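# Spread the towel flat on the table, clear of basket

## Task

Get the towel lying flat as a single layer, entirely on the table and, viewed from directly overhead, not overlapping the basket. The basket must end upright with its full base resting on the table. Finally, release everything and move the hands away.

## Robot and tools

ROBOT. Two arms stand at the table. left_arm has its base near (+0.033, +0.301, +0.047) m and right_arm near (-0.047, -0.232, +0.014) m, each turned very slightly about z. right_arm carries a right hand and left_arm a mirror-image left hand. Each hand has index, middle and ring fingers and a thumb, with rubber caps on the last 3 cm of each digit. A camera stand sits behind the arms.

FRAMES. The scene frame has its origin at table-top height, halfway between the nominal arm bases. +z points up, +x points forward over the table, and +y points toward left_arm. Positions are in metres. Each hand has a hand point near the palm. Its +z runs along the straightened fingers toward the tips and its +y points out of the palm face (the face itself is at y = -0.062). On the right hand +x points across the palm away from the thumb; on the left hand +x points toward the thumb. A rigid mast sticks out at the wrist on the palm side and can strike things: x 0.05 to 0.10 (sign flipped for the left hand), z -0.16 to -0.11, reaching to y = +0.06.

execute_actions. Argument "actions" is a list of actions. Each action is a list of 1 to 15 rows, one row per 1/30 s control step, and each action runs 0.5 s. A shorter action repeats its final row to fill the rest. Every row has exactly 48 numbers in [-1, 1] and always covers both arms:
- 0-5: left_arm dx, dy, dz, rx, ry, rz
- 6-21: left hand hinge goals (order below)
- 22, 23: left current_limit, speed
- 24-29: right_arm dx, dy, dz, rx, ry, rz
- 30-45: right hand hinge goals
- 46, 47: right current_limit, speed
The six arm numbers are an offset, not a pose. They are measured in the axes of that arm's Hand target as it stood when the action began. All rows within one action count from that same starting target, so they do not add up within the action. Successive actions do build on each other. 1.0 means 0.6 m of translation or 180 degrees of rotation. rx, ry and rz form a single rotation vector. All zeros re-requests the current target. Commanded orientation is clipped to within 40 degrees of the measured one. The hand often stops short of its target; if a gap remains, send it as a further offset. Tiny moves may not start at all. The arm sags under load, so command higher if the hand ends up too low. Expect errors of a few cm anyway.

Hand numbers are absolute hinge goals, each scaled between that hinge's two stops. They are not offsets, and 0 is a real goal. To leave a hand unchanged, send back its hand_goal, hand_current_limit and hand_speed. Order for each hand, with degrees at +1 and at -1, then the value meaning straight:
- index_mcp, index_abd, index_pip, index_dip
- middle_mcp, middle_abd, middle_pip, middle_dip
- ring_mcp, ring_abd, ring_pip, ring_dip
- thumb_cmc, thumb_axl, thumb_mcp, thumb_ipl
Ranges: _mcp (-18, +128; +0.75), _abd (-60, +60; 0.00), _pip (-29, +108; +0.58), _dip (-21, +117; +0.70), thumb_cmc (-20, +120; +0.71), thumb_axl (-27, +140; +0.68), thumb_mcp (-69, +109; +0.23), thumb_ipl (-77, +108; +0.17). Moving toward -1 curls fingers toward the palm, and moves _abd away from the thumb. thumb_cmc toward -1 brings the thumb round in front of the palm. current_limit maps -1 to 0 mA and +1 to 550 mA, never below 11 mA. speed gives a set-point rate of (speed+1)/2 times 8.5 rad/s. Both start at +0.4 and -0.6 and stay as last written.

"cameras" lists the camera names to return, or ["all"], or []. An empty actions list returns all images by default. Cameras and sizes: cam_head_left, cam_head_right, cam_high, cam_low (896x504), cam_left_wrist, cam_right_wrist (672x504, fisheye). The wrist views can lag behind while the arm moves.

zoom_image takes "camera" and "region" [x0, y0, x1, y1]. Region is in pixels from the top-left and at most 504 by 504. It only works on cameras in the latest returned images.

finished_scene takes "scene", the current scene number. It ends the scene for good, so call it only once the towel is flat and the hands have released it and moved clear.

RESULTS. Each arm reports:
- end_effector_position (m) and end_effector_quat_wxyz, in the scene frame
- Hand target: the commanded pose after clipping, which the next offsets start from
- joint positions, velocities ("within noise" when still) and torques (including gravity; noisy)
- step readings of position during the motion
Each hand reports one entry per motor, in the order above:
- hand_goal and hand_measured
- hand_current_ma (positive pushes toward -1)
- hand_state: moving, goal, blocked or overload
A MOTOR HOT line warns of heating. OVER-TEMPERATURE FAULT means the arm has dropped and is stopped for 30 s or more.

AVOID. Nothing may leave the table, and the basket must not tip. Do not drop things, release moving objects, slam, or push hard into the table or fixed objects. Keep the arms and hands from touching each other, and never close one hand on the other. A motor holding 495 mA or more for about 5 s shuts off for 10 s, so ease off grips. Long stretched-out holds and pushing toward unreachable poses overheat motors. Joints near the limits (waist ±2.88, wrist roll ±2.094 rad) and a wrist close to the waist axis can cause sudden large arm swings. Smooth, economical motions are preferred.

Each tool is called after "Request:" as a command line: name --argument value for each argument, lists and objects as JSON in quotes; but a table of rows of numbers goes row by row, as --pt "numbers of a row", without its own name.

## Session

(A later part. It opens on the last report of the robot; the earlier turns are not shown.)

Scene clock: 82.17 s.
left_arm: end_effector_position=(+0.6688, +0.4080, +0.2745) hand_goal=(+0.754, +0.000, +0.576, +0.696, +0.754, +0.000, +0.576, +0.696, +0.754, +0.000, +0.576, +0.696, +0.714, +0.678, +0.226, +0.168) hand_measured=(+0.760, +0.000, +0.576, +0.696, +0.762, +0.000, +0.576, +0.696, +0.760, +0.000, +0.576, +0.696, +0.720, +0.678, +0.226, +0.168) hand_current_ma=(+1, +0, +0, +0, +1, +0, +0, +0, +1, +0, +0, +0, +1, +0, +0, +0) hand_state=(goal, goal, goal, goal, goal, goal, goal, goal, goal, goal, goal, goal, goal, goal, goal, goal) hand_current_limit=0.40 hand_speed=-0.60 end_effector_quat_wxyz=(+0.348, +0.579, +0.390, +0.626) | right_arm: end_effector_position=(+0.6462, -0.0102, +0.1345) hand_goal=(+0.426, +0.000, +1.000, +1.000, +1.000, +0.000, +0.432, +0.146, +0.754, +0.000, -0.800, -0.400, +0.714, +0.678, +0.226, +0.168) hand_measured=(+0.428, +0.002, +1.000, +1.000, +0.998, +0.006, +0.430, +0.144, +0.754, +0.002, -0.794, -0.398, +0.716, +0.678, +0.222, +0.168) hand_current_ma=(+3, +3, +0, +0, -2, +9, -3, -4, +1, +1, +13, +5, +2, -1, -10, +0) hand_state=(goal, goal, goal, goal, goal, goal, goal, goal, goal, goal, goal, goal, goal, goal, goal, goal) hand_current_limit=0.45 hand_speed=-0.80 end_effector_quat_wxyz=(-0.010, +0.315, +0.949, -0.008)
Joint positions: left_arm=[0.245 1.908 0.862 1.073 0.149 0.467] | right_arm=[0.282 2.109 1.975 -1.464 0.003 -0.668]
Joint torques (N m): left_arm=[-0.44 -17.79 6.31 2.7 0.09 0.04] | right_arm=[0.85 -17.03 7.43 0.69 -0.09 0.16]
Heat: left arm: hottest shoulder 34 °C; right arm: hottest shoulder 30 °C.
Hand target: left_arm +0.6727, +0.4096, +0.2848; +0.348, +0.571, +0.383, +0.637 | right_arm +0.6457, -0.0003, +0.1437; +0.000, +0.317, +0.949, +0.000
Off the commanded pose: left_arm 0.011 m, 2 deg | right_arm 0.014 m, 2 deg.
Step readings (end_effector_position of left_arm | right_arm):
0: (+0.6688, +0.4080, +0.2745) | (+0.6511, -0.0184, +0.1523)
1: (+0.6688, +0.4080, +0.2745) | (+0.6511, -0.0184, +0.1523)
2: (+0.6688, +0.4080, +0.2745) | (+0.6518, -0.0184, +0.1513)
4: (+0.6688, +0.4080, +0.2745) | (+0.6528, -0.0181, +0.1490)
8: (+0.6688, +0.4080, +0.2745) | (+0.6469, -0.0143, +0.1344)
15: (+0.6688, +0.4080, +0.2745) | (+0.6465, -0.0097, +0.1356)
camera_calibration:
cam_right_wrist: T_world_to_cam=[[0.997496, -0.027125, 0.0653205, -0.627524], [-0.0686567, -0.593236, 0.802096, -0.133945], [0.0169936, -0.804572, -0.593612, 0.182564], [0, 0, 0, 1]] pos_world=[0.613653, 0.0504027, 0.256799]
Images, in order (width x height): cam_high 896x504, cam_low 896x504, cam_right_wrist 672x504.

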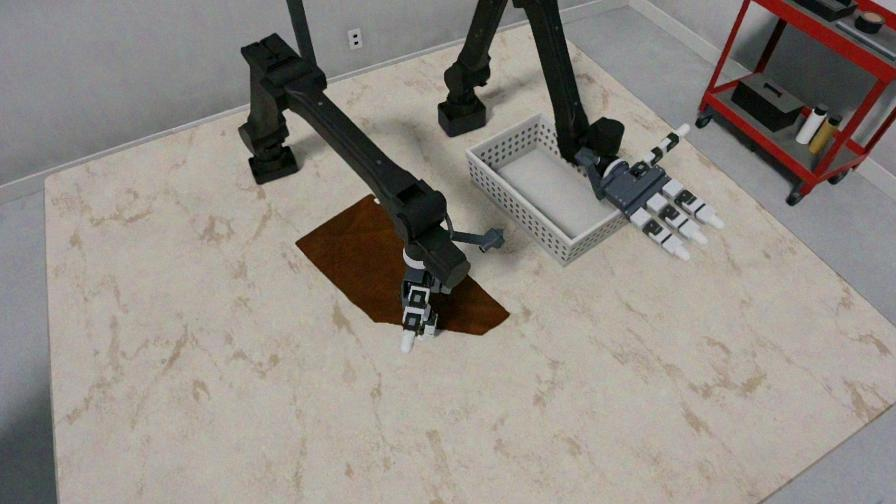

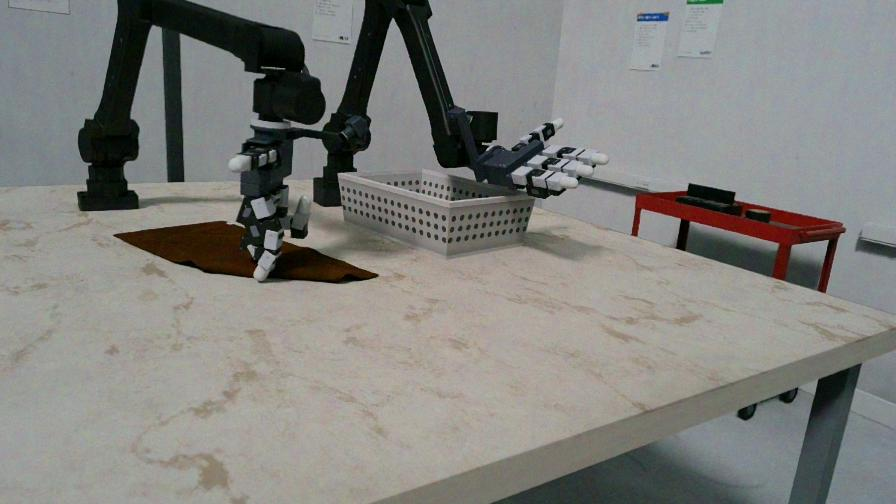

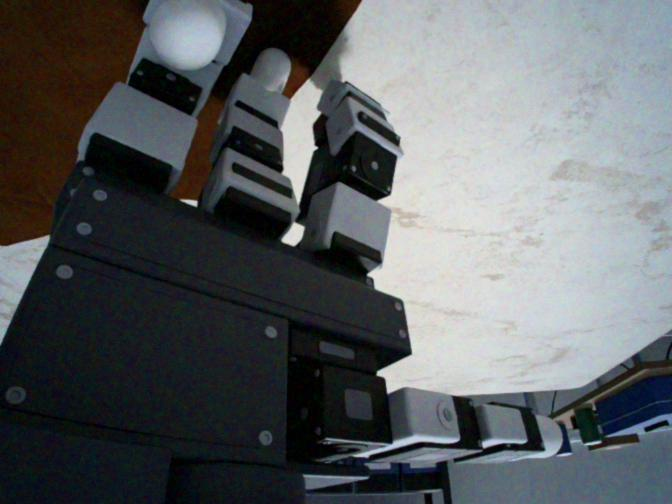

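Request:
execute_actions --actions '[[[0,0,0,0,0,0,0.754,0,0.576,0.696,0.754,0,0.576,0.696,0.754,0,0.576,0.696,0.714,0.678,0.226,0.168,0.4,-0.6,0,0,0.014,0,0,0,0.426,0.0,1,1,1,0.0,0.432,0.146,0.754,0,-0.8,-0.4,0.714,0.678,0.226,0.168,0.45,-0.85]]]' --cameras '["cam_low","cam_right_wrist"]'

Request:
zoom_image --camera "cam_low" --region '[200, 200, 340, 300]'

Request:
zoom_image --camera "cam_right_wrist" --region '[160, 0, 440, 180]'

Scene clock: 83.53 s.
left_arm: end_effector_position=(+0.6688, +0.4080, +0.2745) hand_goal=(+0.754, +0.000, +0.576, +0.696, +0.754, +0.000, +0.576, +0.696, +0.754, +0.000, +0.576, +0.696, +0.714, +0.678, +0.226, +0.168) hand_measured=(+0.760, +0.000, +0.576, +0.696, +0.762, +0.000, +0.576, +0.696, +0.760, +0.000, +0.576, +0.696, +0.720, +0.678, +0.226, +0.168) hand_current_ma=(+1, +0, +0, +0, +1, +0, +0, +0, +1, +0, +0, +0, +1, +0, +0, +0) hand_state=(goal, goal, goal, goal, goal, goal, goal, goal, goal, goal, goal, goal, goal, goal, goal, goal) hand_current_limit=0.40 hand_speed=-0.60 end_effector_quat_wxyz=(+0.348, +0.579, +0.390, +0.626) | right_arm: end_effector_position=(+0.6461, -0.0105, +0.1331) hand_goal=(+0.426, +0.000, +1.000, +1.000, +1.000, +0.000, +0.432, +0.146, +0.754, +0.000, -0.800, -0.400, +0.714, +0.678, +0.226, +0.168) hand_measured=(+0.428, +0.002, +1.000, +1.000, +1.000, +0.000, +0.430, +0.142, +0.754, +0.002, -0.794, -0.398, +0.716, +0.678, +0.222, +0.168) hand_current_ma=(+3, +3, +0, +0, +0, +0, -3, -9, +1, +1, +13, +5, +2, -1, -10, +0) hand_state=(goal, goal, goal, goal, goal, goal, goal, goal, goal, goal, goal, goal, goal, goal, goal, goal) hand_current_limit=0.45 hand_speed=-0.85 end_effector_quat_wxyz=(-0.007, +0.315, +0.949, -0.007)
Joint positions: left_arm=[0.245 1.908 0.862 1.073 0.149 0.467] | right_arm=[0.282 2.104 1.963 -1.45 0.004 -0.668]
Joint torques (N m): left_arm=[-0.09 -17.73 6.24 2.67 0.06 0.03] | right_arm=[0.67 -16.38 7.06 1.01 -0.07 0.16]
Heat: left arm: hottest shoulder 34 °C; right arm: hottest shoulder 30 °C.
Hand target: left_arm +0.6727, +0.4096, +0.2848; +0.348, +0.571, +0.383, +0.637 | right_arm +0.6457, -0.0003, +0.1353; +0.000, +0.317, +0.949, +0.000
Off the commanded pose: left_arm 0.011 m, 2 deg | right_arm 0.010 m, 1 deg.
Step readings (end_effector_position of left_arm | right_arm):
0: (+0.6688, +0.4080, +0.2745) | (+0.6462, -0.0102, +0.1345)
1: (+0.6688, +0.4080, +0.2745) | (+0.6462, -0.0102, +0.1345)
2: (+0.6688, +0.4080, +0.2745) | (+0.6462, -0.0102, +0.1339)
4: (+0.6688, +0.4080, +0.2745) | (+0.6465, -0.0104, +0.1339)
8: (+0.6688, +0.4080, +0.2745) | (+0.6458, -0.0106, +0.1336)
15: (+0.6688, +0.4080, +0.2745) | (+0.6461, -0.0105, +0.1331)
camera_calibration:
cam_right_wrist: T_world_to_cam=[[0.997063, -0.0270801, 0.071644, -0.627887], [-0.0737127, -0.593308, 0.801593, -0.129673], [0.0207997, -0.80452, -0.593561, 0.179041], [0, 0, 0, 1]] pos_world=[0.61276, 0.0501029, 0.255201]
Images, in order (width x height): cam_low 896x504, cam_right_wrist 672x504.

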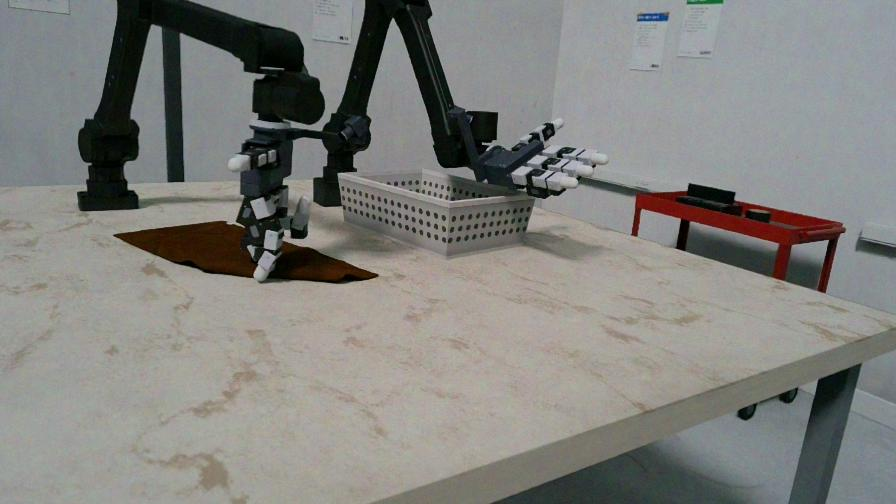

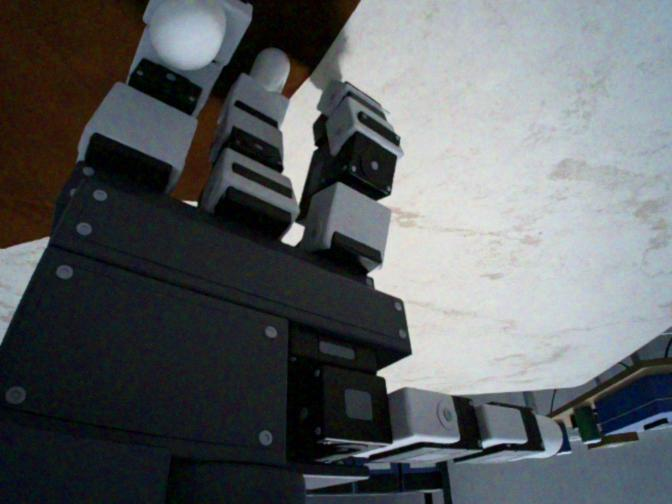

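Scaled by 3.600 from the camera's 896x504 image, which has a finer 1280x720 frame.

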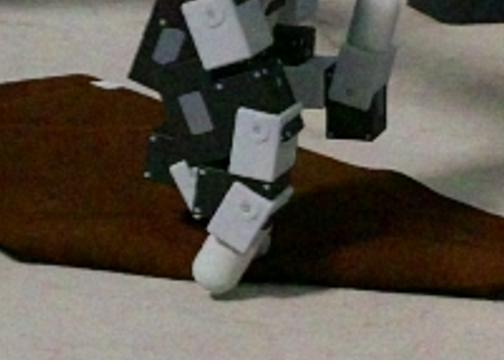

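Scaled by 1.800 from the camera's 672x504 image, which has a finer 960x720 frame.

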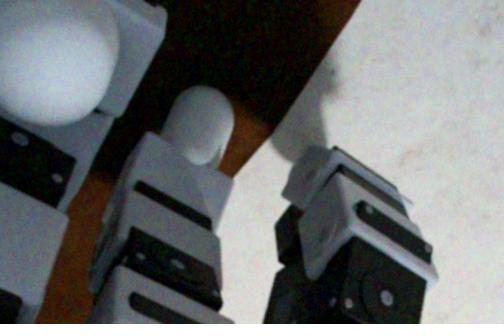

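Request:
execute_actions --actions '[[[0,0,0,0,0,0,0.754,0,0.576,0.696,0.754,0,0.576,0.696,0.754,0,0.576,0.696,0.714,0.678,0.226,0.168,0.4,-0.6,0,0,0.015,0,0,0,0.426,0.0,1,1,1,0.0,0.432,0.146,0.754,0,-0.8,-0.4,0.714,0.678,0.226,0.168,0.45,-0.85]]]' --cameras '["cam_low","cam_right_wrist"]'

Request:
zoom_image --camera "cam_low" --region '[200, 200, 340, 300]'

Request:
zoom_image --camera "cam_right_wrist" --region '[160, 0, 440, 180]'

Scene clock: 87.90 s.
left_arm: end_effector_position=(+0.6688, +0.4080, +0.2745) hand_goal=(+0.754, +0.000, +0.576, +0.696, +0.754, +0.000, +0.576, +0.696, +0.754, +0.000, +0.576, +0.696, +0.714, +0.678, +0.226, +0.168) hand_measured=(+0.760, +0.000, +0.576, +0.696, +0.762, +0.000, +0.576, +0.696, +0.760, +0.000, +0.576, +0.696, +0.720, +0.678, +0.226, +0.168) hand_current_ma=(+1, +0, +0, +0, +1, +0, +0, +0, +1, +0, +0, +0, +1, +0, +0, +0) hand_state=(goal, goal, goal, goal, goal, goal, goal, goal, goal, goal, goal, goal, goal, goal, goal, goal) hand_current_limit=0.40 hand_speed=-0.60 end_effector_quat_wxyz=(+0.348, +0.579, +0.390, +0.626) | right_arm: end_effector_position=(+0.6459, -0.0108, +0.1334) hand_goal=(+0.426, +0.000, +1.000, +1.000, +1.000, +0.000, +0.432, +0.146, +0.754, +0.000, -0.800, -0.400, +0.714, +0.678, +0.226, +0.168) hand_measured=(+0.428, +0.002, +1.000, +1.000, +1.000, -0.006, +0.430, +0.140, +0.754, +0.002, -0.794, -0.398, +0.716, +0.678, +0.222, +0.168) hand_current_ma=(+3, +3, +0, +0, +0, -10, -2, -13, +1, +1, +13, +5, +2, -1, -10, +0) hand_state=(goal, goal, goal, goal, goal, goal, goal, goal, goal, goal, goal, goal, goal, goal, goal, goal) hand_current_limit=0.45 hand_speed=-0.85 end_effector_quat_wxyz=(-0.003, +0.315, +0.949, -0.005)
Joint positions: left_arm=[0.245 1.908 0.862 1.073 0.149 0.467] | right_arm=[0.282 2.096 1.949 -1.435 0.006 -0.668]
Joint torques (N m): left_arm=[-0.38 -17.96 6.31 2.73 0.1 0.02] | right_arm=[0.67 -15.74 6.8 1.28 -0.06 0.16]
Heat: left arm: hottest shoulder 34 °C; right arm: hottest shoulder 31 °C.
Hand target: left_arm +0.6727, +0.4096, +0.2848; +0.348, +0.571, +0.383, +0.637 | right_arm +0.6457, -0.0003, +0.1263; +0.000, +0.317, +0.949, +0.000
Off the commanded pose: left_arm 0.011 m, 2 deg | right_arm 0.013 m, 1 deg.
Step readings (end_effector_position of left_arm | right_arm):
0: (+0.6688, +0.4080, +0.2745) | (+0.6461, -0.0105, +0.1331)
1: (+0.6688, +0.4080, +0.2745) | (+0.6461, -0.0105, +0.1331)
2: (+0.6688, +0.4080, +0.2745) | (+0.6460, -0.0105, +0.1336)
4: (+0.6688, +0.4080, +0.2745) | (+0.6459, -0.0108, +0.1329)
8: (+0.6688, +0.4080, +0.2745) | (+0.6456, -0.0109, +0.1328)
15: (+0.6688, +0.4080, +0.2745) | (+0.6459, -0.0108, +0.1334)
camera_calibration:
cam_right_wrist: T_world_to_cam=[[0.996361, -0.0271525, 0.0807954, -0.628515], [-0.0810883, -0.594047, 0.800333, -0.125141], [0.0262652, -0.803972, -0.594086, 0.175515], [0, 0, 0, 1]] pos_world=[0.61147, 0.0497039, 0.255207]
Images, in order (width x height): cam_low 896x504, cam_right_wrist 672x504.

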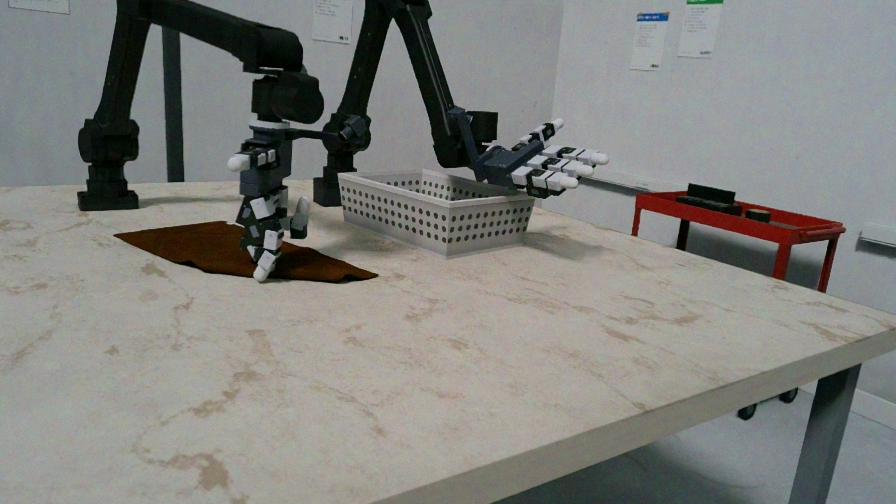

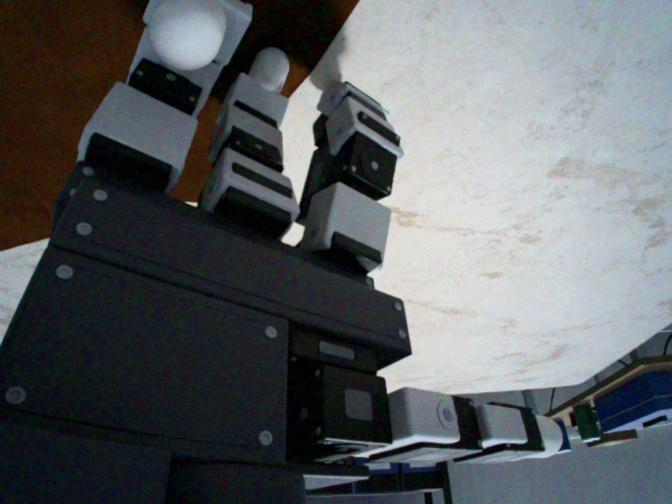

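Scaled by 3.600 from the camera's 896x504 image, which has a finer 1280x720 frame.

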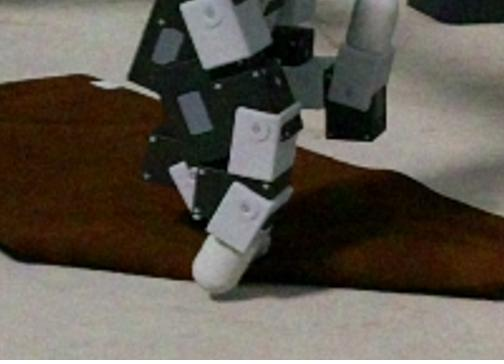

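Scaled by 1.800 from the camera's 672x504 image, which has a finer 960x720 frame.

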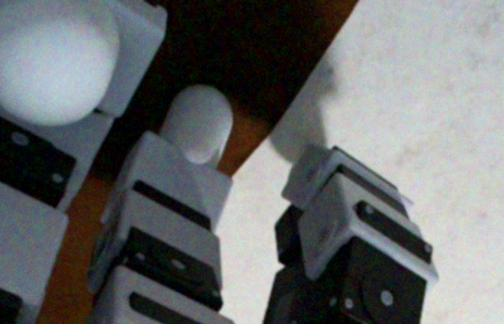

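Request:
execute_actions --actions '[[[0,0,0,0,0,0,0.754,0,0.576,0.696,0.754,0,0.576,0.696,0.754,0,0.576,0.696,0.714,0.678,0.226,0.168,0.4,-0.6,0,0,0,0,0,0,0.426,-0.2,1,1,1,0.2,0.432,0.146,0.754,0,-0.8,-0.4,0.714,0.678,0.226,0.168,0.45,-0.85]],[[0,0,0,0,0,0,0.754,0,0.576,0.696,0.754,0,0.576,0.696,0.754,0,0.576,0.696,0.714,0.678,0.226,0.168,0.4,-0.6,0,0,0,0,0,0,0.426,-0.4,1,1,1,0.4,0.432,0.146,0.754,0,-0.8,-0.4,0.714,0.678,0.226,0.168,0.45,-0.85]]]' --cameras '["cam_low","cam_right_wrist"]'

Request:
zoom_image --camera "cam_low" --region '[180, 190, 400, 300]'

Request:
zoom_image --camera "cam_right_wrist" --region '[160, 0, 440, 180]'

Scene clock: 89.60 s.
left_arm: end_effector_position=(+0.6688, +0.4080, +0.2745) hand_goal=(+0.754, +0.000, +0.576, +0.696, +0.754, +0.000, +0.576, +0.696, +0.754, +0.000, +0.576, +0.696, +0.714, +0.678, +0.226, +0.168) hand_measured=(+0.760, +0.000, +0.576, +0.696, +0.762, +0.000, +0.576, +0.696, +0.760, +0.000, +0.576, +0.696, +0.720, +0.678, +0.226, +0.168) hand_current_ma=(+1, +0, +0, +0, +1, +0, +0, +0, +1, +0, +0, +0, +1, +0, +0, +0) hand_state=(goal, goal, goal, goal, goal, goal, goal, goal, goal, goal, goal, goal, goal, goal, goal, goal) hand_current_limit=0.40 hand_speed=-0.60 end_effector_quat_wxyz=(+0.348, +0.579, +0.390, +0.626) | right_arm: end_effector_position=(+0.6425, -0.0023, +0.1331) hand_goal=(+0.426, -0.400, +1.000, +1.000, +1.000, +0.400, +0.432, +0.146, +0.754, +0.000, -0.800, -0.400, +0.714, +0.678, +0.226, +0.168) hand_measured=(+0.428, -0.200, +1.000, +1.000, +1.000, +0.146, +0.438, +0.138, +0.754, +0.002, -0.794, -0.398, +0.716, +0.678, +0.222, +0.168) hand_current_ma=(+2, +399, +0, +0, +0, -399, +12, -15, +1, +1, +13, +5, +2, -1, -10, +0) hand_state=(goal, blocked, goal, goal, goal, blocked, goal, goal, goal, goal, goal, goal, goal, goal, goal, goal) hand_current_limit=0.45 hand_speed=-0.85 end_effector_quat_wxyz=(-0.004, +0.313, +0.950, -0.006)
Joint positions: left_arm=[0.245 1.908 0.862 1.073 0.149 0.467] | right_arm=[0.296 2.095 1.946 -1.435 0.006 -0.657]
Joint torques (N m): left_arm=[-0.09 -17.9 6.35 2.74 0.07 0.02] | right_arm=[0.38 -15.62 6.97 1.24 -0.04 0.16]
Heat: left arm: hottest shoulder 34 °C; right arm: hottest shoulder 31 °C.
Hand target: left_arm +0.6727, +0.4096, +0.2848; +0.348, +0.571, +0.383, +0.637 | right_arm +0.6457, -0.0003, +0.1263; +0.000, +0.317, +0.949, +0.000
Off the commanded pose: left_arm 0.011 m, 2 deg | right_arm 0.008 m, 1 deg.
Step readings (end_effector_position of left_arm | right_arm):
0: (+0.6688, +0.4080, +0.2745) | (+0.6459, -0.0108, +0.1334)
1: (+0.6688, +0.4080, +0.2745) | (+0.6459, -0.0108, +0.1334)
2: (+0.6688, +0.4080, +0.2745) | (+0.6459, -0.0108, +0.1334)
4: (+0.6688, +0.4080, +0.2745) | (+0.6456, -0.0098, +0.1336)
8: (+0.6688, +0.4080, +0.2745) | (+0.6450, -0.0077, +0.1338)
15: (+0.6688, +0.4080, +0.2745) | (+0.6425, -0.0023, +0.1331)
16: (+0.6688, +0.4080, +0.2745) | (+0.6425, -0.0023, +0.1331)
17: (+0.6688, +0.4080, +0.2745) | (+0.6425, -0.0023, +0.1331)
19: (+0.6688, +0.4080, +0.2745) | (+0.6425, -0.0023, +0.1331)
23: (+0.6688, +0.4080, +0.2745) | (+0.6424, -0.0020, +0.1331)
30: (+0.6688, +0.4080, +0.2745) | (+0.6425, -0.0023, +0.1331)
camera_calibration:
cam_right_wrist: T_world_to_cam=[[0.996553, -0.0240303, 0.0794029, -0.624803], [-0.0781202, -0.593944, 0.800705, -0.122032], [0.0279197, -0.804148, -0.593774, 0.181184], [0, 0, 0, 1]] pos_world=[0.608058, 0.0582042, 0.254905]
Images, in order (width x height): cam_low 896x504, cam_right_wrist 672x504.

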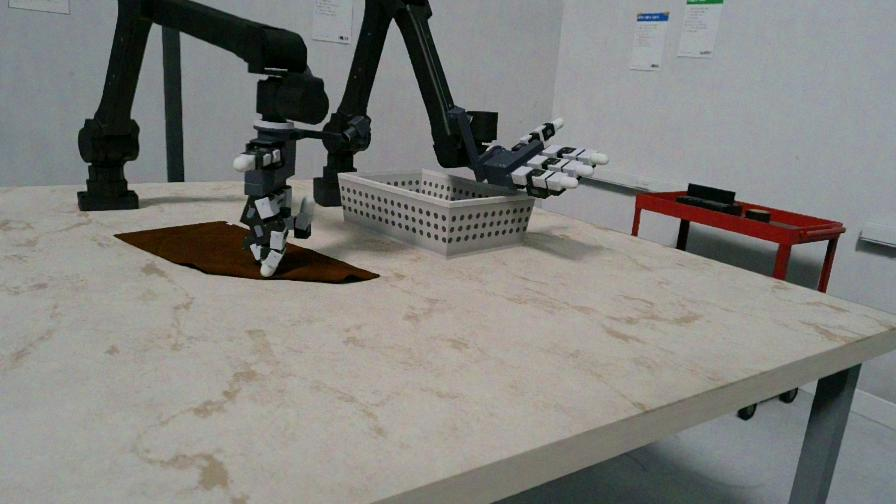

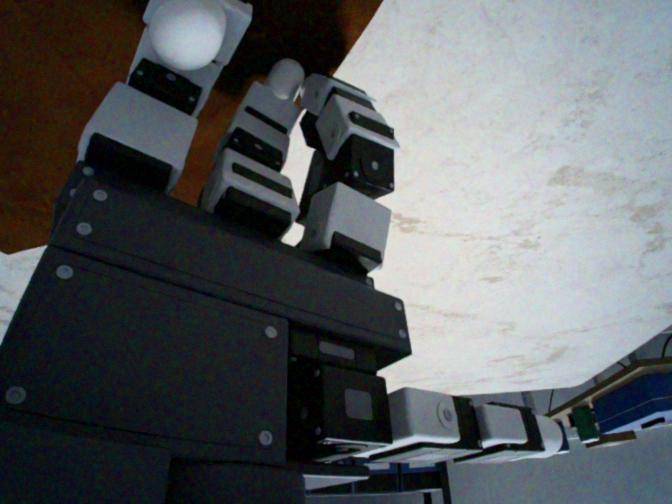

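Scaled by 2.291 from the camera's 896x504 image, which has a finer 1280x720 frame.

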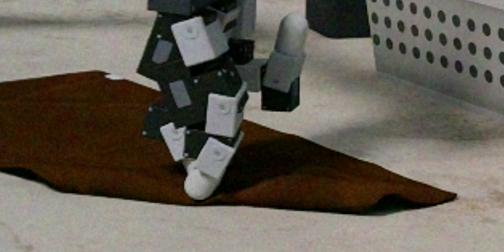

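Scaled by 1.800 from the camera's 672x504 image, which has a finer 960x720 frame.

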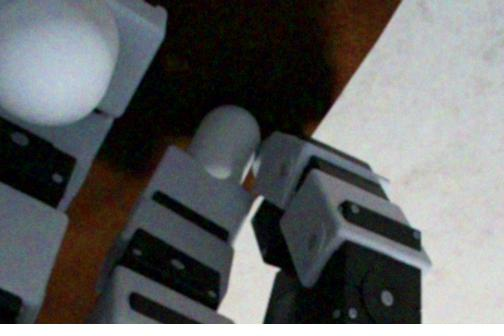

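Request:
execute_actions --actions '[[[0,0,0,0,0,0,0.754,0,0.576,0.696,0.754,0,0.576,0.696,0.754,0,0.576,0.696,0.714,0.678,0.226,0.168,0.4,-0.6,0.02,-0.02,-0.07,0,0,0,0.426,-0.4,1,1,1,0.4,0.432,0.146,0.754,0,-0.8,-0.4,0.714,0.678,0.226,0.168,0.45,-0.85]]]' --cameras '["cam_low","cam_right_wrist"]'

Request:
zoom_image --camera "cam_low" --region '[180, 190, 400, 300]'

Request:
zoom_image --camera "cam_right_wrist" --region '[160, 0, 440, 180]'

Scene clock: 91.03 s.
left_arm: end_effector_position=(+0.6688, +0.4080, +0.2745) hand_goal=(+0.754, +0.000, +0.576, +0.696, +0.754, +0.000, +0.576, +0.696, +0.754, +0.000, +0.576, +0.696, +0.714, +0.678, +0.226, +0.168) hand_measured=(+0.760, +0.000, +0.576, +0.696, +0.762, +0.000, +0.576, +0.696, +0.760, +0.000, +0.576, +0.696, +0.720, +0.678, +0.226, +0.168) hand_current_ma=(+1, +0, +0, +0, +1, +0, +0, +0, +1, +0, +0, +0, +1, +0, +0, +0) hand_state=(goal, goal, goal, goal, goal, goal, goal, goal, goal, goal, goal, goal, goal, goal, goal, goal) hand_current_limit=0.40 hand_speed=-0.60 end_effector_quat_wxyz=(+0.348, +0.579, +0.390, +0.626) | right_arm: end_effector_position=(+0.6327, -0.0040, +0.1576) hand_goal=(+0.426, -0.400, +1.000, +1.000, +1.000, +0.400, +0.432, +0.146, +0.754, +0.000, -0.800, -0.400, +0.714, +0.678, +0.226, +0.168) hand_measured=(+0.424, -0.200, +1.000, +1.000, +1.000, +0.146, +0.432, +0.138, +0.754, +0.002, -0.794, -0.398, +0.716, +0.678, +0.222, +0.168) hand_current_ma=(-3, +399, +0, +0, +0, -399, +0, -15, +1, +1, +13, +5, +2, -1, -10, +0) hand_state=(goal, blocked, goal, goal, goal, blocked, goal, goal, goal, goal, goal, goal, goal, goal, goal, goal) hand_current_limit=0.45 hand_speed=-0.85 end_effector_quat_wxyz=(-0.005, +0.314, +0.949, +0.001)
Joint positions: left_arm=[0.245 1.908 0.862 1.073 0.149 0.467] | right_arm=[0.294 2.052 1.938 -1.465 -0.007 -0.657]
Joint torques (N m): left_arm=[-0.09 -17.9 6.24 2.78 0.05 0.03] | right_arm=[0.67 -16.91 7.79 -0.38 -0.01 0.16]
Heat: left arm: hottest shoulder 34 °C; right arm: hottest shoulder 31 °C.
Hand target: left_arm +0.6727, +0.4096, +0.2848; +0.348, +0.571, +0.383, +0.637 | right_arm +0.6289, -0.0027, +0.1683; +0.000, +0.317, +0.949, +0.000
Off the commanded pose: left_arm 0.011 m, 2 deg | right_arm 0.011 m, 1 deg.
Step readings (end_effector_position of left_arm | right_arm):
0: (+0.6688, +0.4080, +0.2745) | (+0.6425, -0.0023, +0.1331)
1: (+0.6688, +0.4080, +0.2745) | (+0.6425, -0.0023, +0.1331)
2: (+0.6688, +0.4080, +0.2745) | (+0.6425, -0.0023, +0.1341)
4: (+0.6688, +0.4080, +0.2745) | (+0.6405, -0.0028, +0.1356)
8: (+0.6688, +0.4080, +0.2745) | (+0.6347, -0.0037, +0.1432)
15: (+0.6688, +0.4080, +0.2745) | (+0.6328, -0.0042, +0.1565)
camera_calibration:
cam_right_wrist: T_world_to_cam=[[0.996421, -0.0267018, 0.0802056, -0.617035], [-0.0800092, -0.604137, 0.792854, -0.141161], [0.0272846, -0.796433, -0.604111, 0.19672], [0, 0, 0, 1]] pos_world=[0.598165, 0.0549177, 0.280251]
Images, in order (width x height): cam_low 896x504, cam_right_wrist 672x504.

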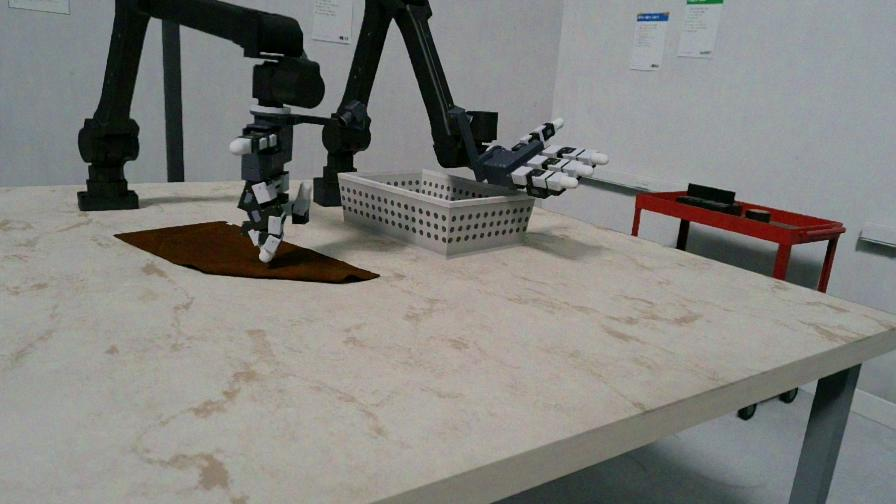

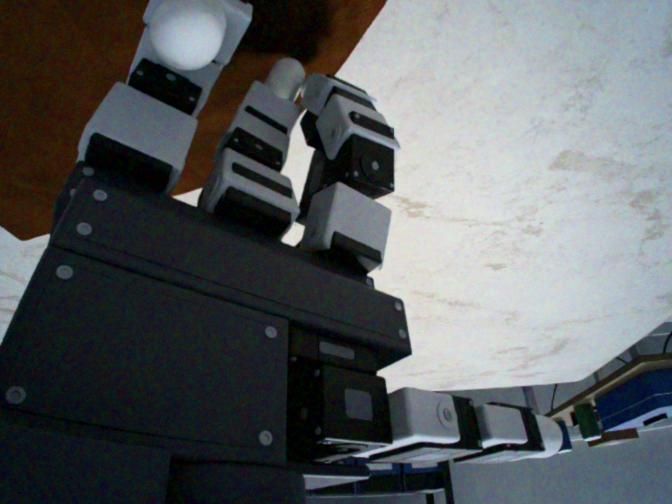

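Scaled by 2.291 from the camera's 896x504 image, which has a finer 1280x720 frame.

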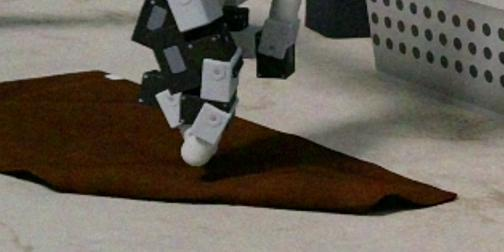

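Scaled by 1.800 from the camera's 672x504 image, which has a finer 960x720 frame.

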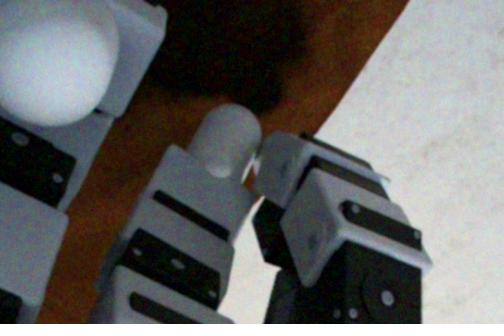

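Request:
execute_actions --actions '[[[0,0,0,0,0,0,0.754,0,0.576,0.696,0.754,0,0.576,0.696,0.754,0,0.576,0.696,0.714,0.678,0.226,0.168,0.4,-0.6,-0.045,0.02,-0.02,0,0.0667,0,0.426,0.0,1,1,1,0.0,0.432,0.146,0.754,0,-0.8,-0.4,0.714,0.678,0.226,0.168,0.45,-0.8]]]' --cameras '["cam_head_left","cam_high","cam_low","cam_right_wrist"]'

Request:
zoom_image --camera "cam_head_left" --region '[440, 220, 580, 320]'

Request:
zoom_image --camera "cam_low" --region '[180, 180, 400, 300]'

Request:
zoom_image --camera "cam_high" --region '[340, 250, 530, 360]'

Request:
zoom_image --camera "cam_right_wrist" --region '[60, 0, 480, 280]'

Scene clock: 94.33 s.
left_arm: end_effector_position=(+0.6688, +0.4080, +0.2745) hand_goal=(+0.754, +0.000, +0.576, +0.696, +0.754, +0.000, +0.576, +0.696, +0.754, +0.000, +0.576, +0.696, +0.714, +0.678, +0.226, +0.168) hand_measured=(+0.760, +0.000, +0.576, +0.696, +0.762, +0.000, +0.576, +0.696, +0.760, +0.000, +0.576, +0.696, +0.720, +0.678, +0.226, +0.168) hand_current_ma=(+1, +0, +0, +0, +1, +0, +0, +0, +1, +0, +0, +0, +1, +0, +0, +0) hand_state=(goal, goal, goal, goal, goal, goal, goal, goal, goal, goal, goal, goal, goal, goal, goal, goal) hand_current_limit=0.40 hand_speed=-0.60 end_effector_quat_wxyz=(+0.348, +0.579, +0.390, +0.626) | right_arm: end_effector_position=(+0.6454, -0.0190, +0.1525) hand_goal=(+0.426, +0.000, +1.000, +1.000, +1.000, +0.000, +0.432, +0.146, +0.754, +0.000, -0.800, -0.400, +0.714, +0.678, +0.226, +0.168) hand_measured=(+0.426, -0.002, +1.000, +1.000, +0.998, +0.006, +0.432, +0.144, +0.756, +0.002, -0.794, -0.398, +0.716, +0.678, +0.222, +0.168) hand_current_ma=(-1, -2, +0, +0, -3, +8, +0, -4, +2, +1, +13, +5, +2, -1, -10, +0) hand_state=(goal, goal, goal, goal, goal, goal, goal, goal, goal, goal, goal, goal, goal, goal, goal, goal) hand_current_limit=0.45 hand_speed=-0.80 end_effector_quat_wxyz=(-0.103, +0.331, +0.938, +0.026)
Joint positions: left_arm=[0.245 1.908 0.862 1.073 0.149 0.467] | right_arm=[0.231 2.188 2.156 -1.688 -0.152 -0.692]
Joint torques (N m): left_arm=[-0.62 -17.61 6.3 2.7 0.08 0.03] | right_arm=[-0.09 -16.21 13.14 -0.72 -0.32 -0.16]
Heat: left arm: hottest shoulder 34 °C; right arm: hottest shoulder 31 °C.
Hand target: left_arm +0.6727, +0.4096, +0.2848; +0.348, +0.571, +0.383, +0.637 | right_arm +0.6577, -0.0093, +0.1803; -0.099, +0.315, +0.943, +0.033
Off the commanded pose: left_arm 0.011 m, 2 deg | right_arm 0.032 m, 2 deg.
joint sent to its limit (right arm) — joint 4 (wrist pitch), lower limit. The joint targets are off in position, not in orientation.
Step readings (end_effector_position of left_arm | right_arm):
0: (+0.6688, +0.4080, +0.2745) | (+0.6327, -0.0040, +0.1576)
1: (+0.6688, +0.4080, +0.2745) | (+0.6323, -0.0041, +0.1575)
2: (+0.6688, +0.4080, +0.2745) | (+0.6299, -0.0019, +0.1570)
4: (+0.6688, +0.4080, +0.2745) | (+0.6224, +0.0042, +0.1587)
8: (+0.6688, +0.4080, +0.2745) | (+0.6322, +0.0037, +0.1604)
15: (+0.6688, +0.4080, +0.2745) | (+0.6442, -0.0177, +0.1502)
camera_calibration:
cam_right_wrist: T_world_to_cam=[[0.993423, -0.064899, -0.0943346, -0.601882], [0.0240477, -0.687235, 0.726037, -0.203686], [-0.111949, -0.723531, -0.681154, 0.284364], [0, 0, 0, 1]] pos_world=[0.634655, 0.0267044, 0.284801]
Images, in order (width x height): cam_head_left 896x504, cam_high 896x504, cam_low 896x504, cam_right_wrist 672x504.

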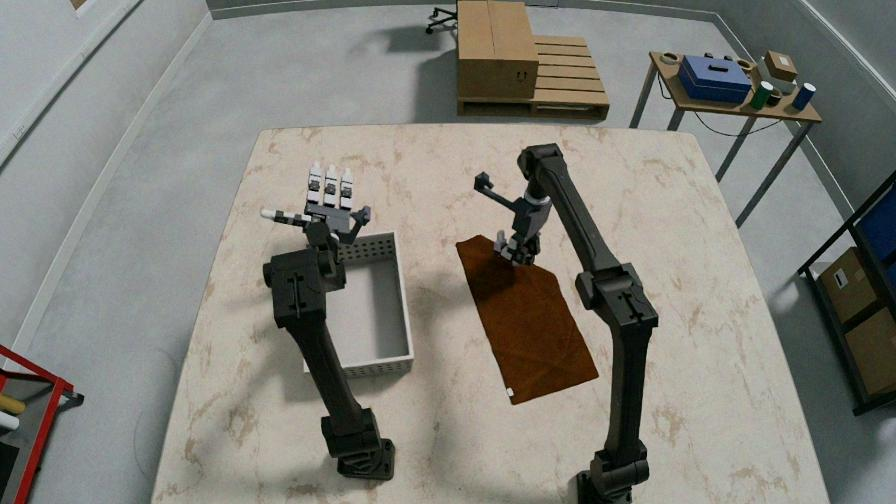

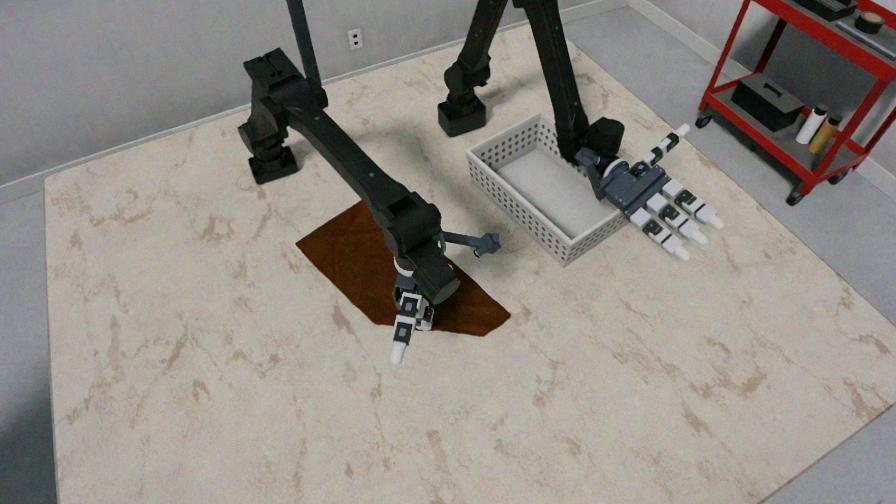

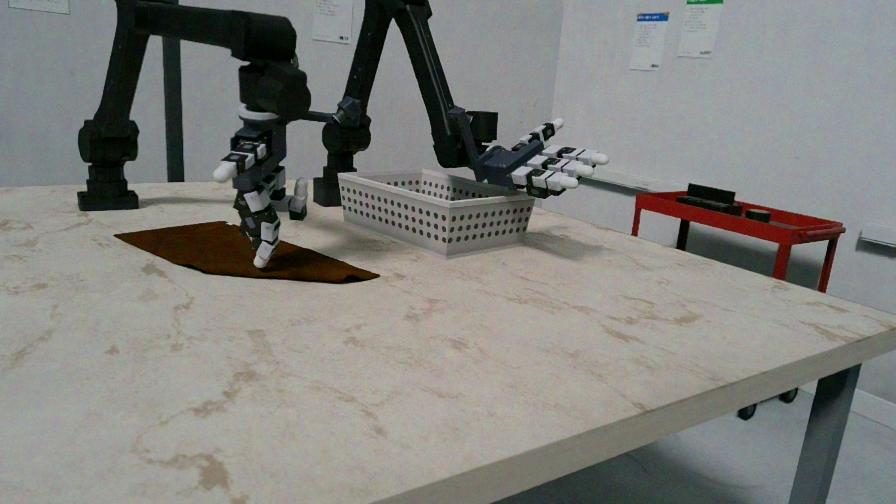

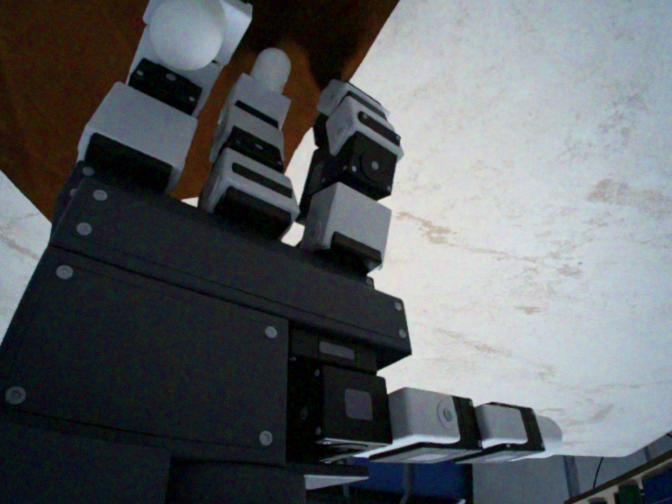

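Scaled by 3.600 from the camera's 896x504 image, which has a finer 1280x720 frame.

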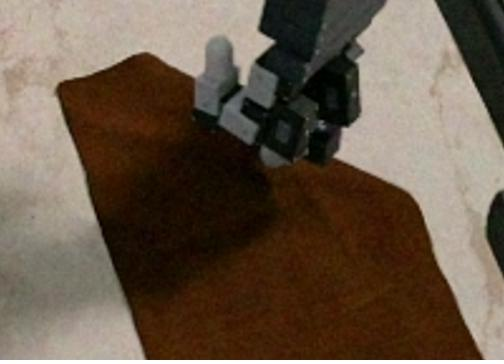

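Scaled by 2.291 from the camera's 896x504 image, which has a finer 1280x720 frame.

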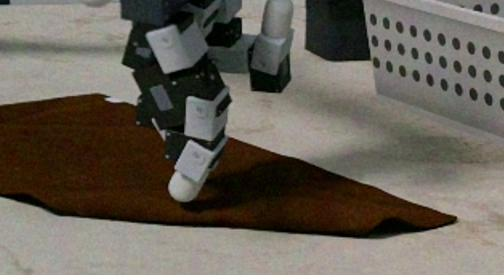

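Scaled by 2.653 from the camera's 896x504 image, which has a finer 1280x720 frame.

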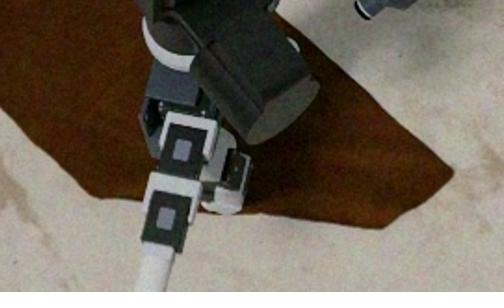

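Scaled by 1.200 from the camera's 672x504 image, which has a finer 960x720 frame.

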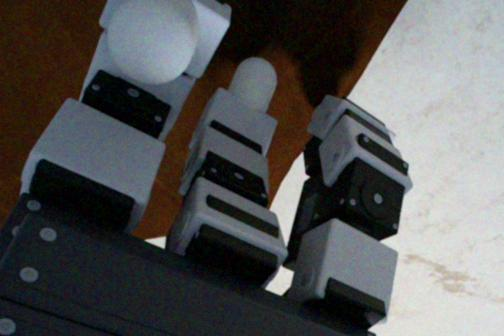

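Request:
execute_actions --actions '[[[0,0,0,0,0,0,0.754,0,0.576,0.696,0.754,0,0.576,0.696,0.754,0,0.576,0.696,0.714,0.678,0.226,0.168,0.4,-0.6,0.06,-0.08,-0.01,0,-0.0667,0,0.426,0.0,1,1,1,0.0,0.432,0.146,0.754,0,-0.8,-0.4,0.714,0.678,0.226,0.168,0.45,-0.8]],[[0,0,0,0,0,0,0.754,0,0.576,0.696,0.754,0,0.576,0.696,0.754,0,0.576,0.696,0.714,0.678,0.226,0.168,0.4,-0.6,0.0765,-0.08,-0.01,0,0,0,0.426,0.0,1,1,1,0.0,0.432,0.146,0.754,0,-0.8,-0.4,0.714,0.678,0.226,0.168,0.45,-0.8]],[[0,0,0,0,0,0,0.754,0,0.576,0.696,0.754,0,0.576,0.696,0.754,0,0.576,0.696,0.714,0.678,0.226,0.168,0.4,-0.6,0.0765,-0.08,0,0,0,0,0.426,0.0,1,1,1,0.0,0.432,0.146,0.754,0,-0.8,-0.4,0.714,0.678,0.226,0.168,0.45,-0.8]],[[0,0,0,0,0,0,0.754,0,0.576,0.696,0.754,0,0.576,0.696,0.754,0,0.576,0.696,0.714,0.678,0.226,0.168,0.4,-0.6,0.0765,-0.08,0,0,0,0,0.426,0.0,1,1,1,0.0,0.432,0.146,0.754,0,-0.8,-0.4,0.714,0.678,0.226,0.168,0.45,-0.8]],[[0,0,0,0,0,0,0.754,0,0.576,0.696,0.754,0,0.576,0.696,0.754,0,0.576,0.696,0.714,0.678,0.226,0.168,0.4,-0.6,0.0765,-0.08,0,0,0,0,0.426,0.0,1,1,1,0.0,0.432,0.146,0.754,0,-0.8,-0.4,0.714,0.678,0.226,0.168,0.45,-0.8]]]' --cameras '["cam_head_left","cam_high","cam_low","cam_right_wrist"]'

Request:
zoom_image --camera "cam_high" --region '[270, 170, 530, 350]'

Request:
zoom_image --camera "cam_low" --region '[100, 180, 400, 300]'

Scene clock: 99.60 s.
left_arm: end_effector_position=(+0.6688, +0.4080, +0.2745) hand_goal=(+0.754, +0.000, +0.576, +0.696, +0.754, +0.000, +0.576, +0.696, +0.754, +0.000, +0.576, +0.696, +0.714, +0.678, +0.226, +0.168) hand_measured=(+0.760, +0.000, +0.576, +0.696, +0.762, +0.000, +0.576, +0.696, +0.760, +0.000, +0.576, +0.696, +0.720, +0.678, +0.226, +0.168) hand_current_ma=(+1, +0, +0, +0, +1, +0, +0, +0, +1, +0, +0, +0, +1, +0, +0, +0) hand_state=(goal, goal, goal, goal, goal, goal, goal, goal, goal, goal, goal, goal, goal, goal, goal, goal) hand_current_limit=0.40 hand_speed=-0.60 end_effector_quat_wxyz=(+0.348, +0.579, +0.390, +0.626) | right_arm: end_effector_position=(+0.3410, -0.0684, +0.1978) hand_goal=(+0.426, +0.000, +1.000, +1.000, +1.000, +0.000, +0.432, +0.146, +0.754, +0.000, -0.800, -0.400, +0.714, +0.678, +0.226, +0.168) hand_measured=(+0.428, +0.000, +1.000, +1.000, +0.996, +0.002, +0.432, +0.144, +0.754, +0.002, -0.794, -0.398, +0.712, +0.678, +0.222, +0.168) hand_current_ma=(+2, +0, -1, +0, -8, +2, -1, -4, +1, +1, +13, +5, -2, -1, -10, +0) hand_state=(goal, goal, goal, goal, goal, goal, goal, goal, goal, goal, goal, goal, goal, goal, goal, goal) hand_current_limit=0.45 hand_speed=-0.80 end_effector_quat_wxyz=(-0.005, +0.310, +0.951, +0.002)
Joint positions: left_arm=[0.245 1.908 0.862 1.073 0.149 0.467] | right_arm=[0.342 1.245 1.035 -1.366 -0.01 -0.619]
Joint torques (N m): left_arm=[-0.56 -17.79 6.34 2.67 0.08 0.01] | right_arm=[0.62 -6.24 7.58 -0.09 0.09 0.16]
Heat: left arm: hottest shoulder 35 °C; right arm: hottest shoulder 31 °C.
Hand target: left_arm +0.6727, +0.4096, +0.2848; +0.348, +0.571, +0.383, +0.637 | right_arm +0.3395, -0.0705, +0.1997; +0.000, +0.317, +0.949, +0.000
Off the commanded pose: left_arm 0.011 m, 2 deg | right_arm 0.003 m, 1 deg.
Step readings (end_effector_position of left_arm | right_arm):
0: (+0.6688, +0.4080, +0.2745) | (+0.6457, -0.0200, +0.1525)
1: (+0.6688, +0.4080, +0.2745) | (+0.6458, -0.0203, +0.1524)
2: (+0.6688, +0.4080, +0.2745) | (+0.6456, -0.0210, +0.1526)
4: (+0.6688, +0.4080, +0.2745) | (+0.6393, -0.0317, +0.1485)
8: (+0.6688, +0.4080, +0.2745) | (+0.6083, -0.0410, +0.1544)
15: (+0.6688, +0.4080, +0.2745) | (+0.6002, -0.0302, +0.1954)
16: (+0.6688, +0.4080, +0.2745) | (+0.5998, -0.0289, +0.1968)
17: (+0.6688, +0.4080, +0.2745) | (+0.5982, -0.0264, +0.1975)
19: (+0.6688, +0.4080, +0.2745) | (+0.5802, -0.0282, +0.1902)
23: (+0.6688, +0.4080, +0.2745) | (+0.5385, -0.0366, +0.1772)
30: (+0.6688, +0.4080, +0.2745) | (+0.5333, -0.0381, +0.1893)
31: (+0.6688, +0.4080, +0.2745) | (+0.5339, -0.0380, +0.1907)
32: (+0.6688, +0.4080, +0.2745) | (+0.5333, -0.0382, +0.1906)
34: (+0.6688, +0.4080, +0.2745) | (+0.5173, -0.0430, +0.1869)
38: (+0.6688, +0.4080, +0.2745) | (+0.4770, -0.0542, +0.1807)
45: (+0.6688, +0.4080, +0.2745) | (+0.4700, -0.0537, +0.1950)
46: (+0.6688, +0.4080, +0.2745) | (+0.4701, -0.0536, +0.1954)
47: (+0.6688, +0.4080, +0.2745) | (+0.4698, -0.0530, +0.1944)
49: (+0.6688, +0.4080, +0.2745) | (+0.4536, -0.0568, +0.1873)
53: (+0.6688, +0.4080, +0.2745) | (+0.4127, -0.0643, +0.1811)
60: (+0.6688, +0.4080, +0.2745) | (+0.4027, -0.0591, +0.1958)
61: (+0.6688, +0.4080, +0.2745) | (+0.4023, -0.0587, +0.1959)
62: (+0.6688, +0.4080, +0.2745) | (+0.4016, -0.0590, +0.1948)
64: (+0.6688, +0.4080, +0.2745) | (+0.3869, -0.0632, +0.1893)
68: (+0.6688, +0.4080, +0.2745) | (+0.3501, -0.0735, +0.1848)
75: (+0.6688, +0.4080, +0.2745) | (+0.3415, -0.0701, +0.1978)
camera_calibration:
cam_right_wrist: T_world_to_cam=[[0.996481, -0.0178422, 0.0819026, -0.331095], [-0.0758586, -0.607656, 0.790569, -0.236419], [0.0356632, -0.794, -0.606871, 0.175557], [0, 0, 0, 1]] pos_world=[0.305734, -0.0101764, 0.320564]
Images, in order (width x height): cam_head_left 896x504, cam_high 896x504, cam_low 896x504, cam_right_wrist 672x504.

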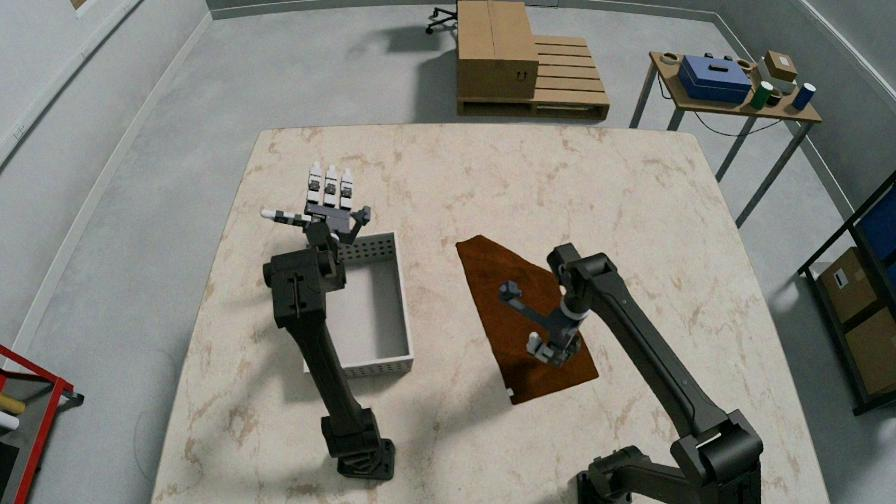

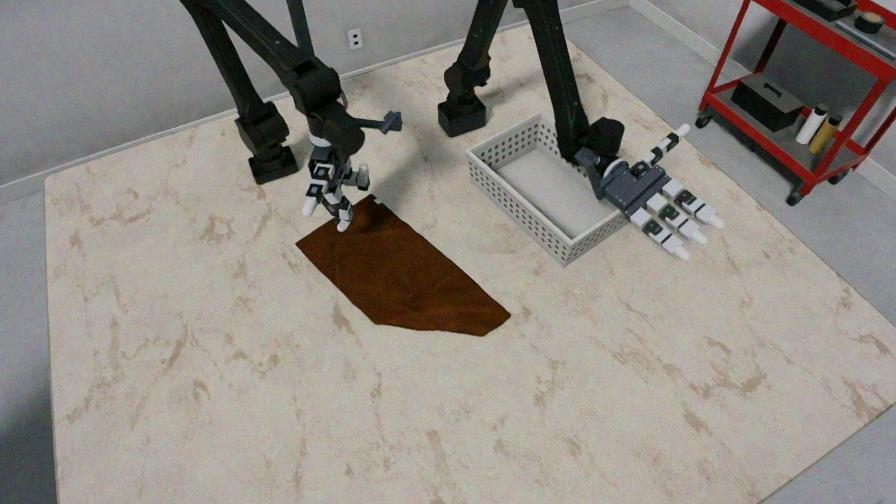

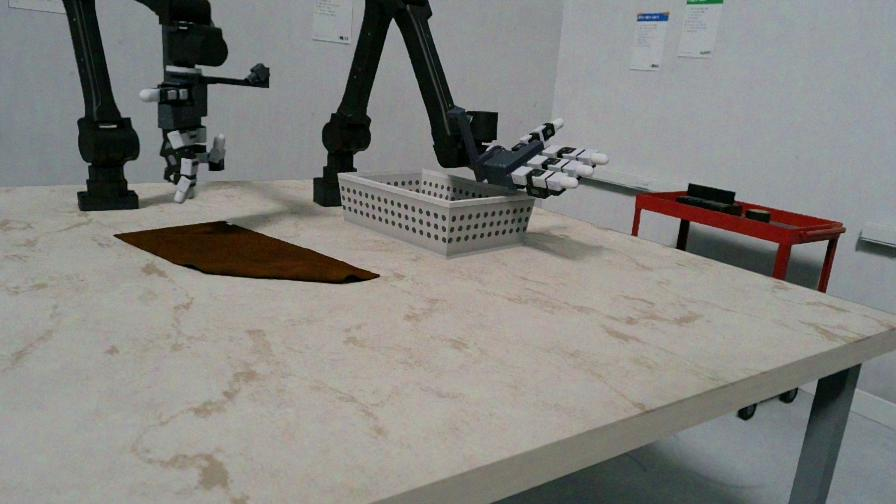

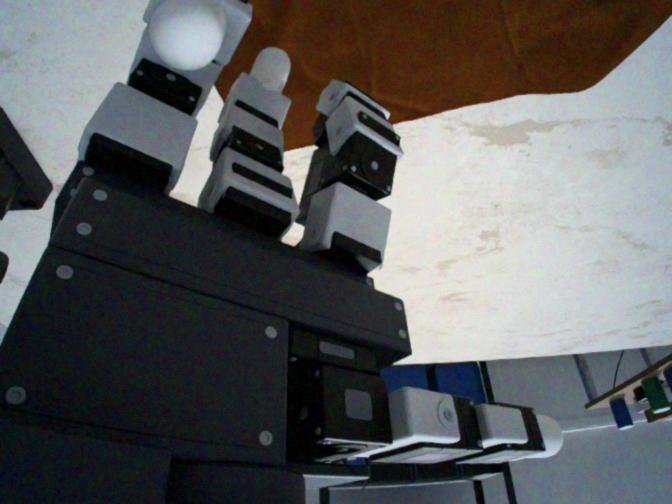

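Scaled by 1.938 from the camera's 896x504 image, which has a finer 1280x720 frame.

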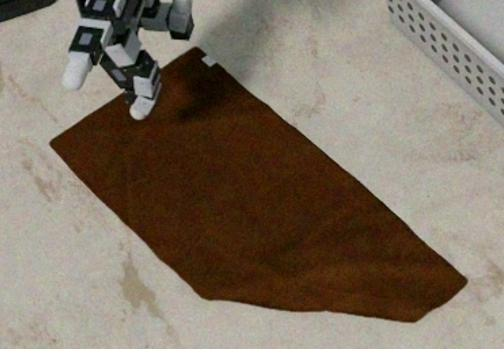

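Scaled by 1.680 from the camera's 896x504 image, which has a finer 1280x720 frame.

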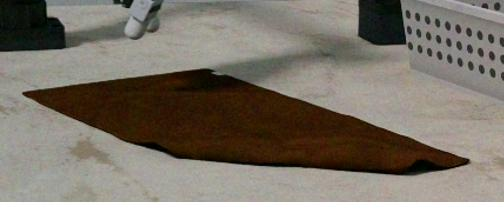

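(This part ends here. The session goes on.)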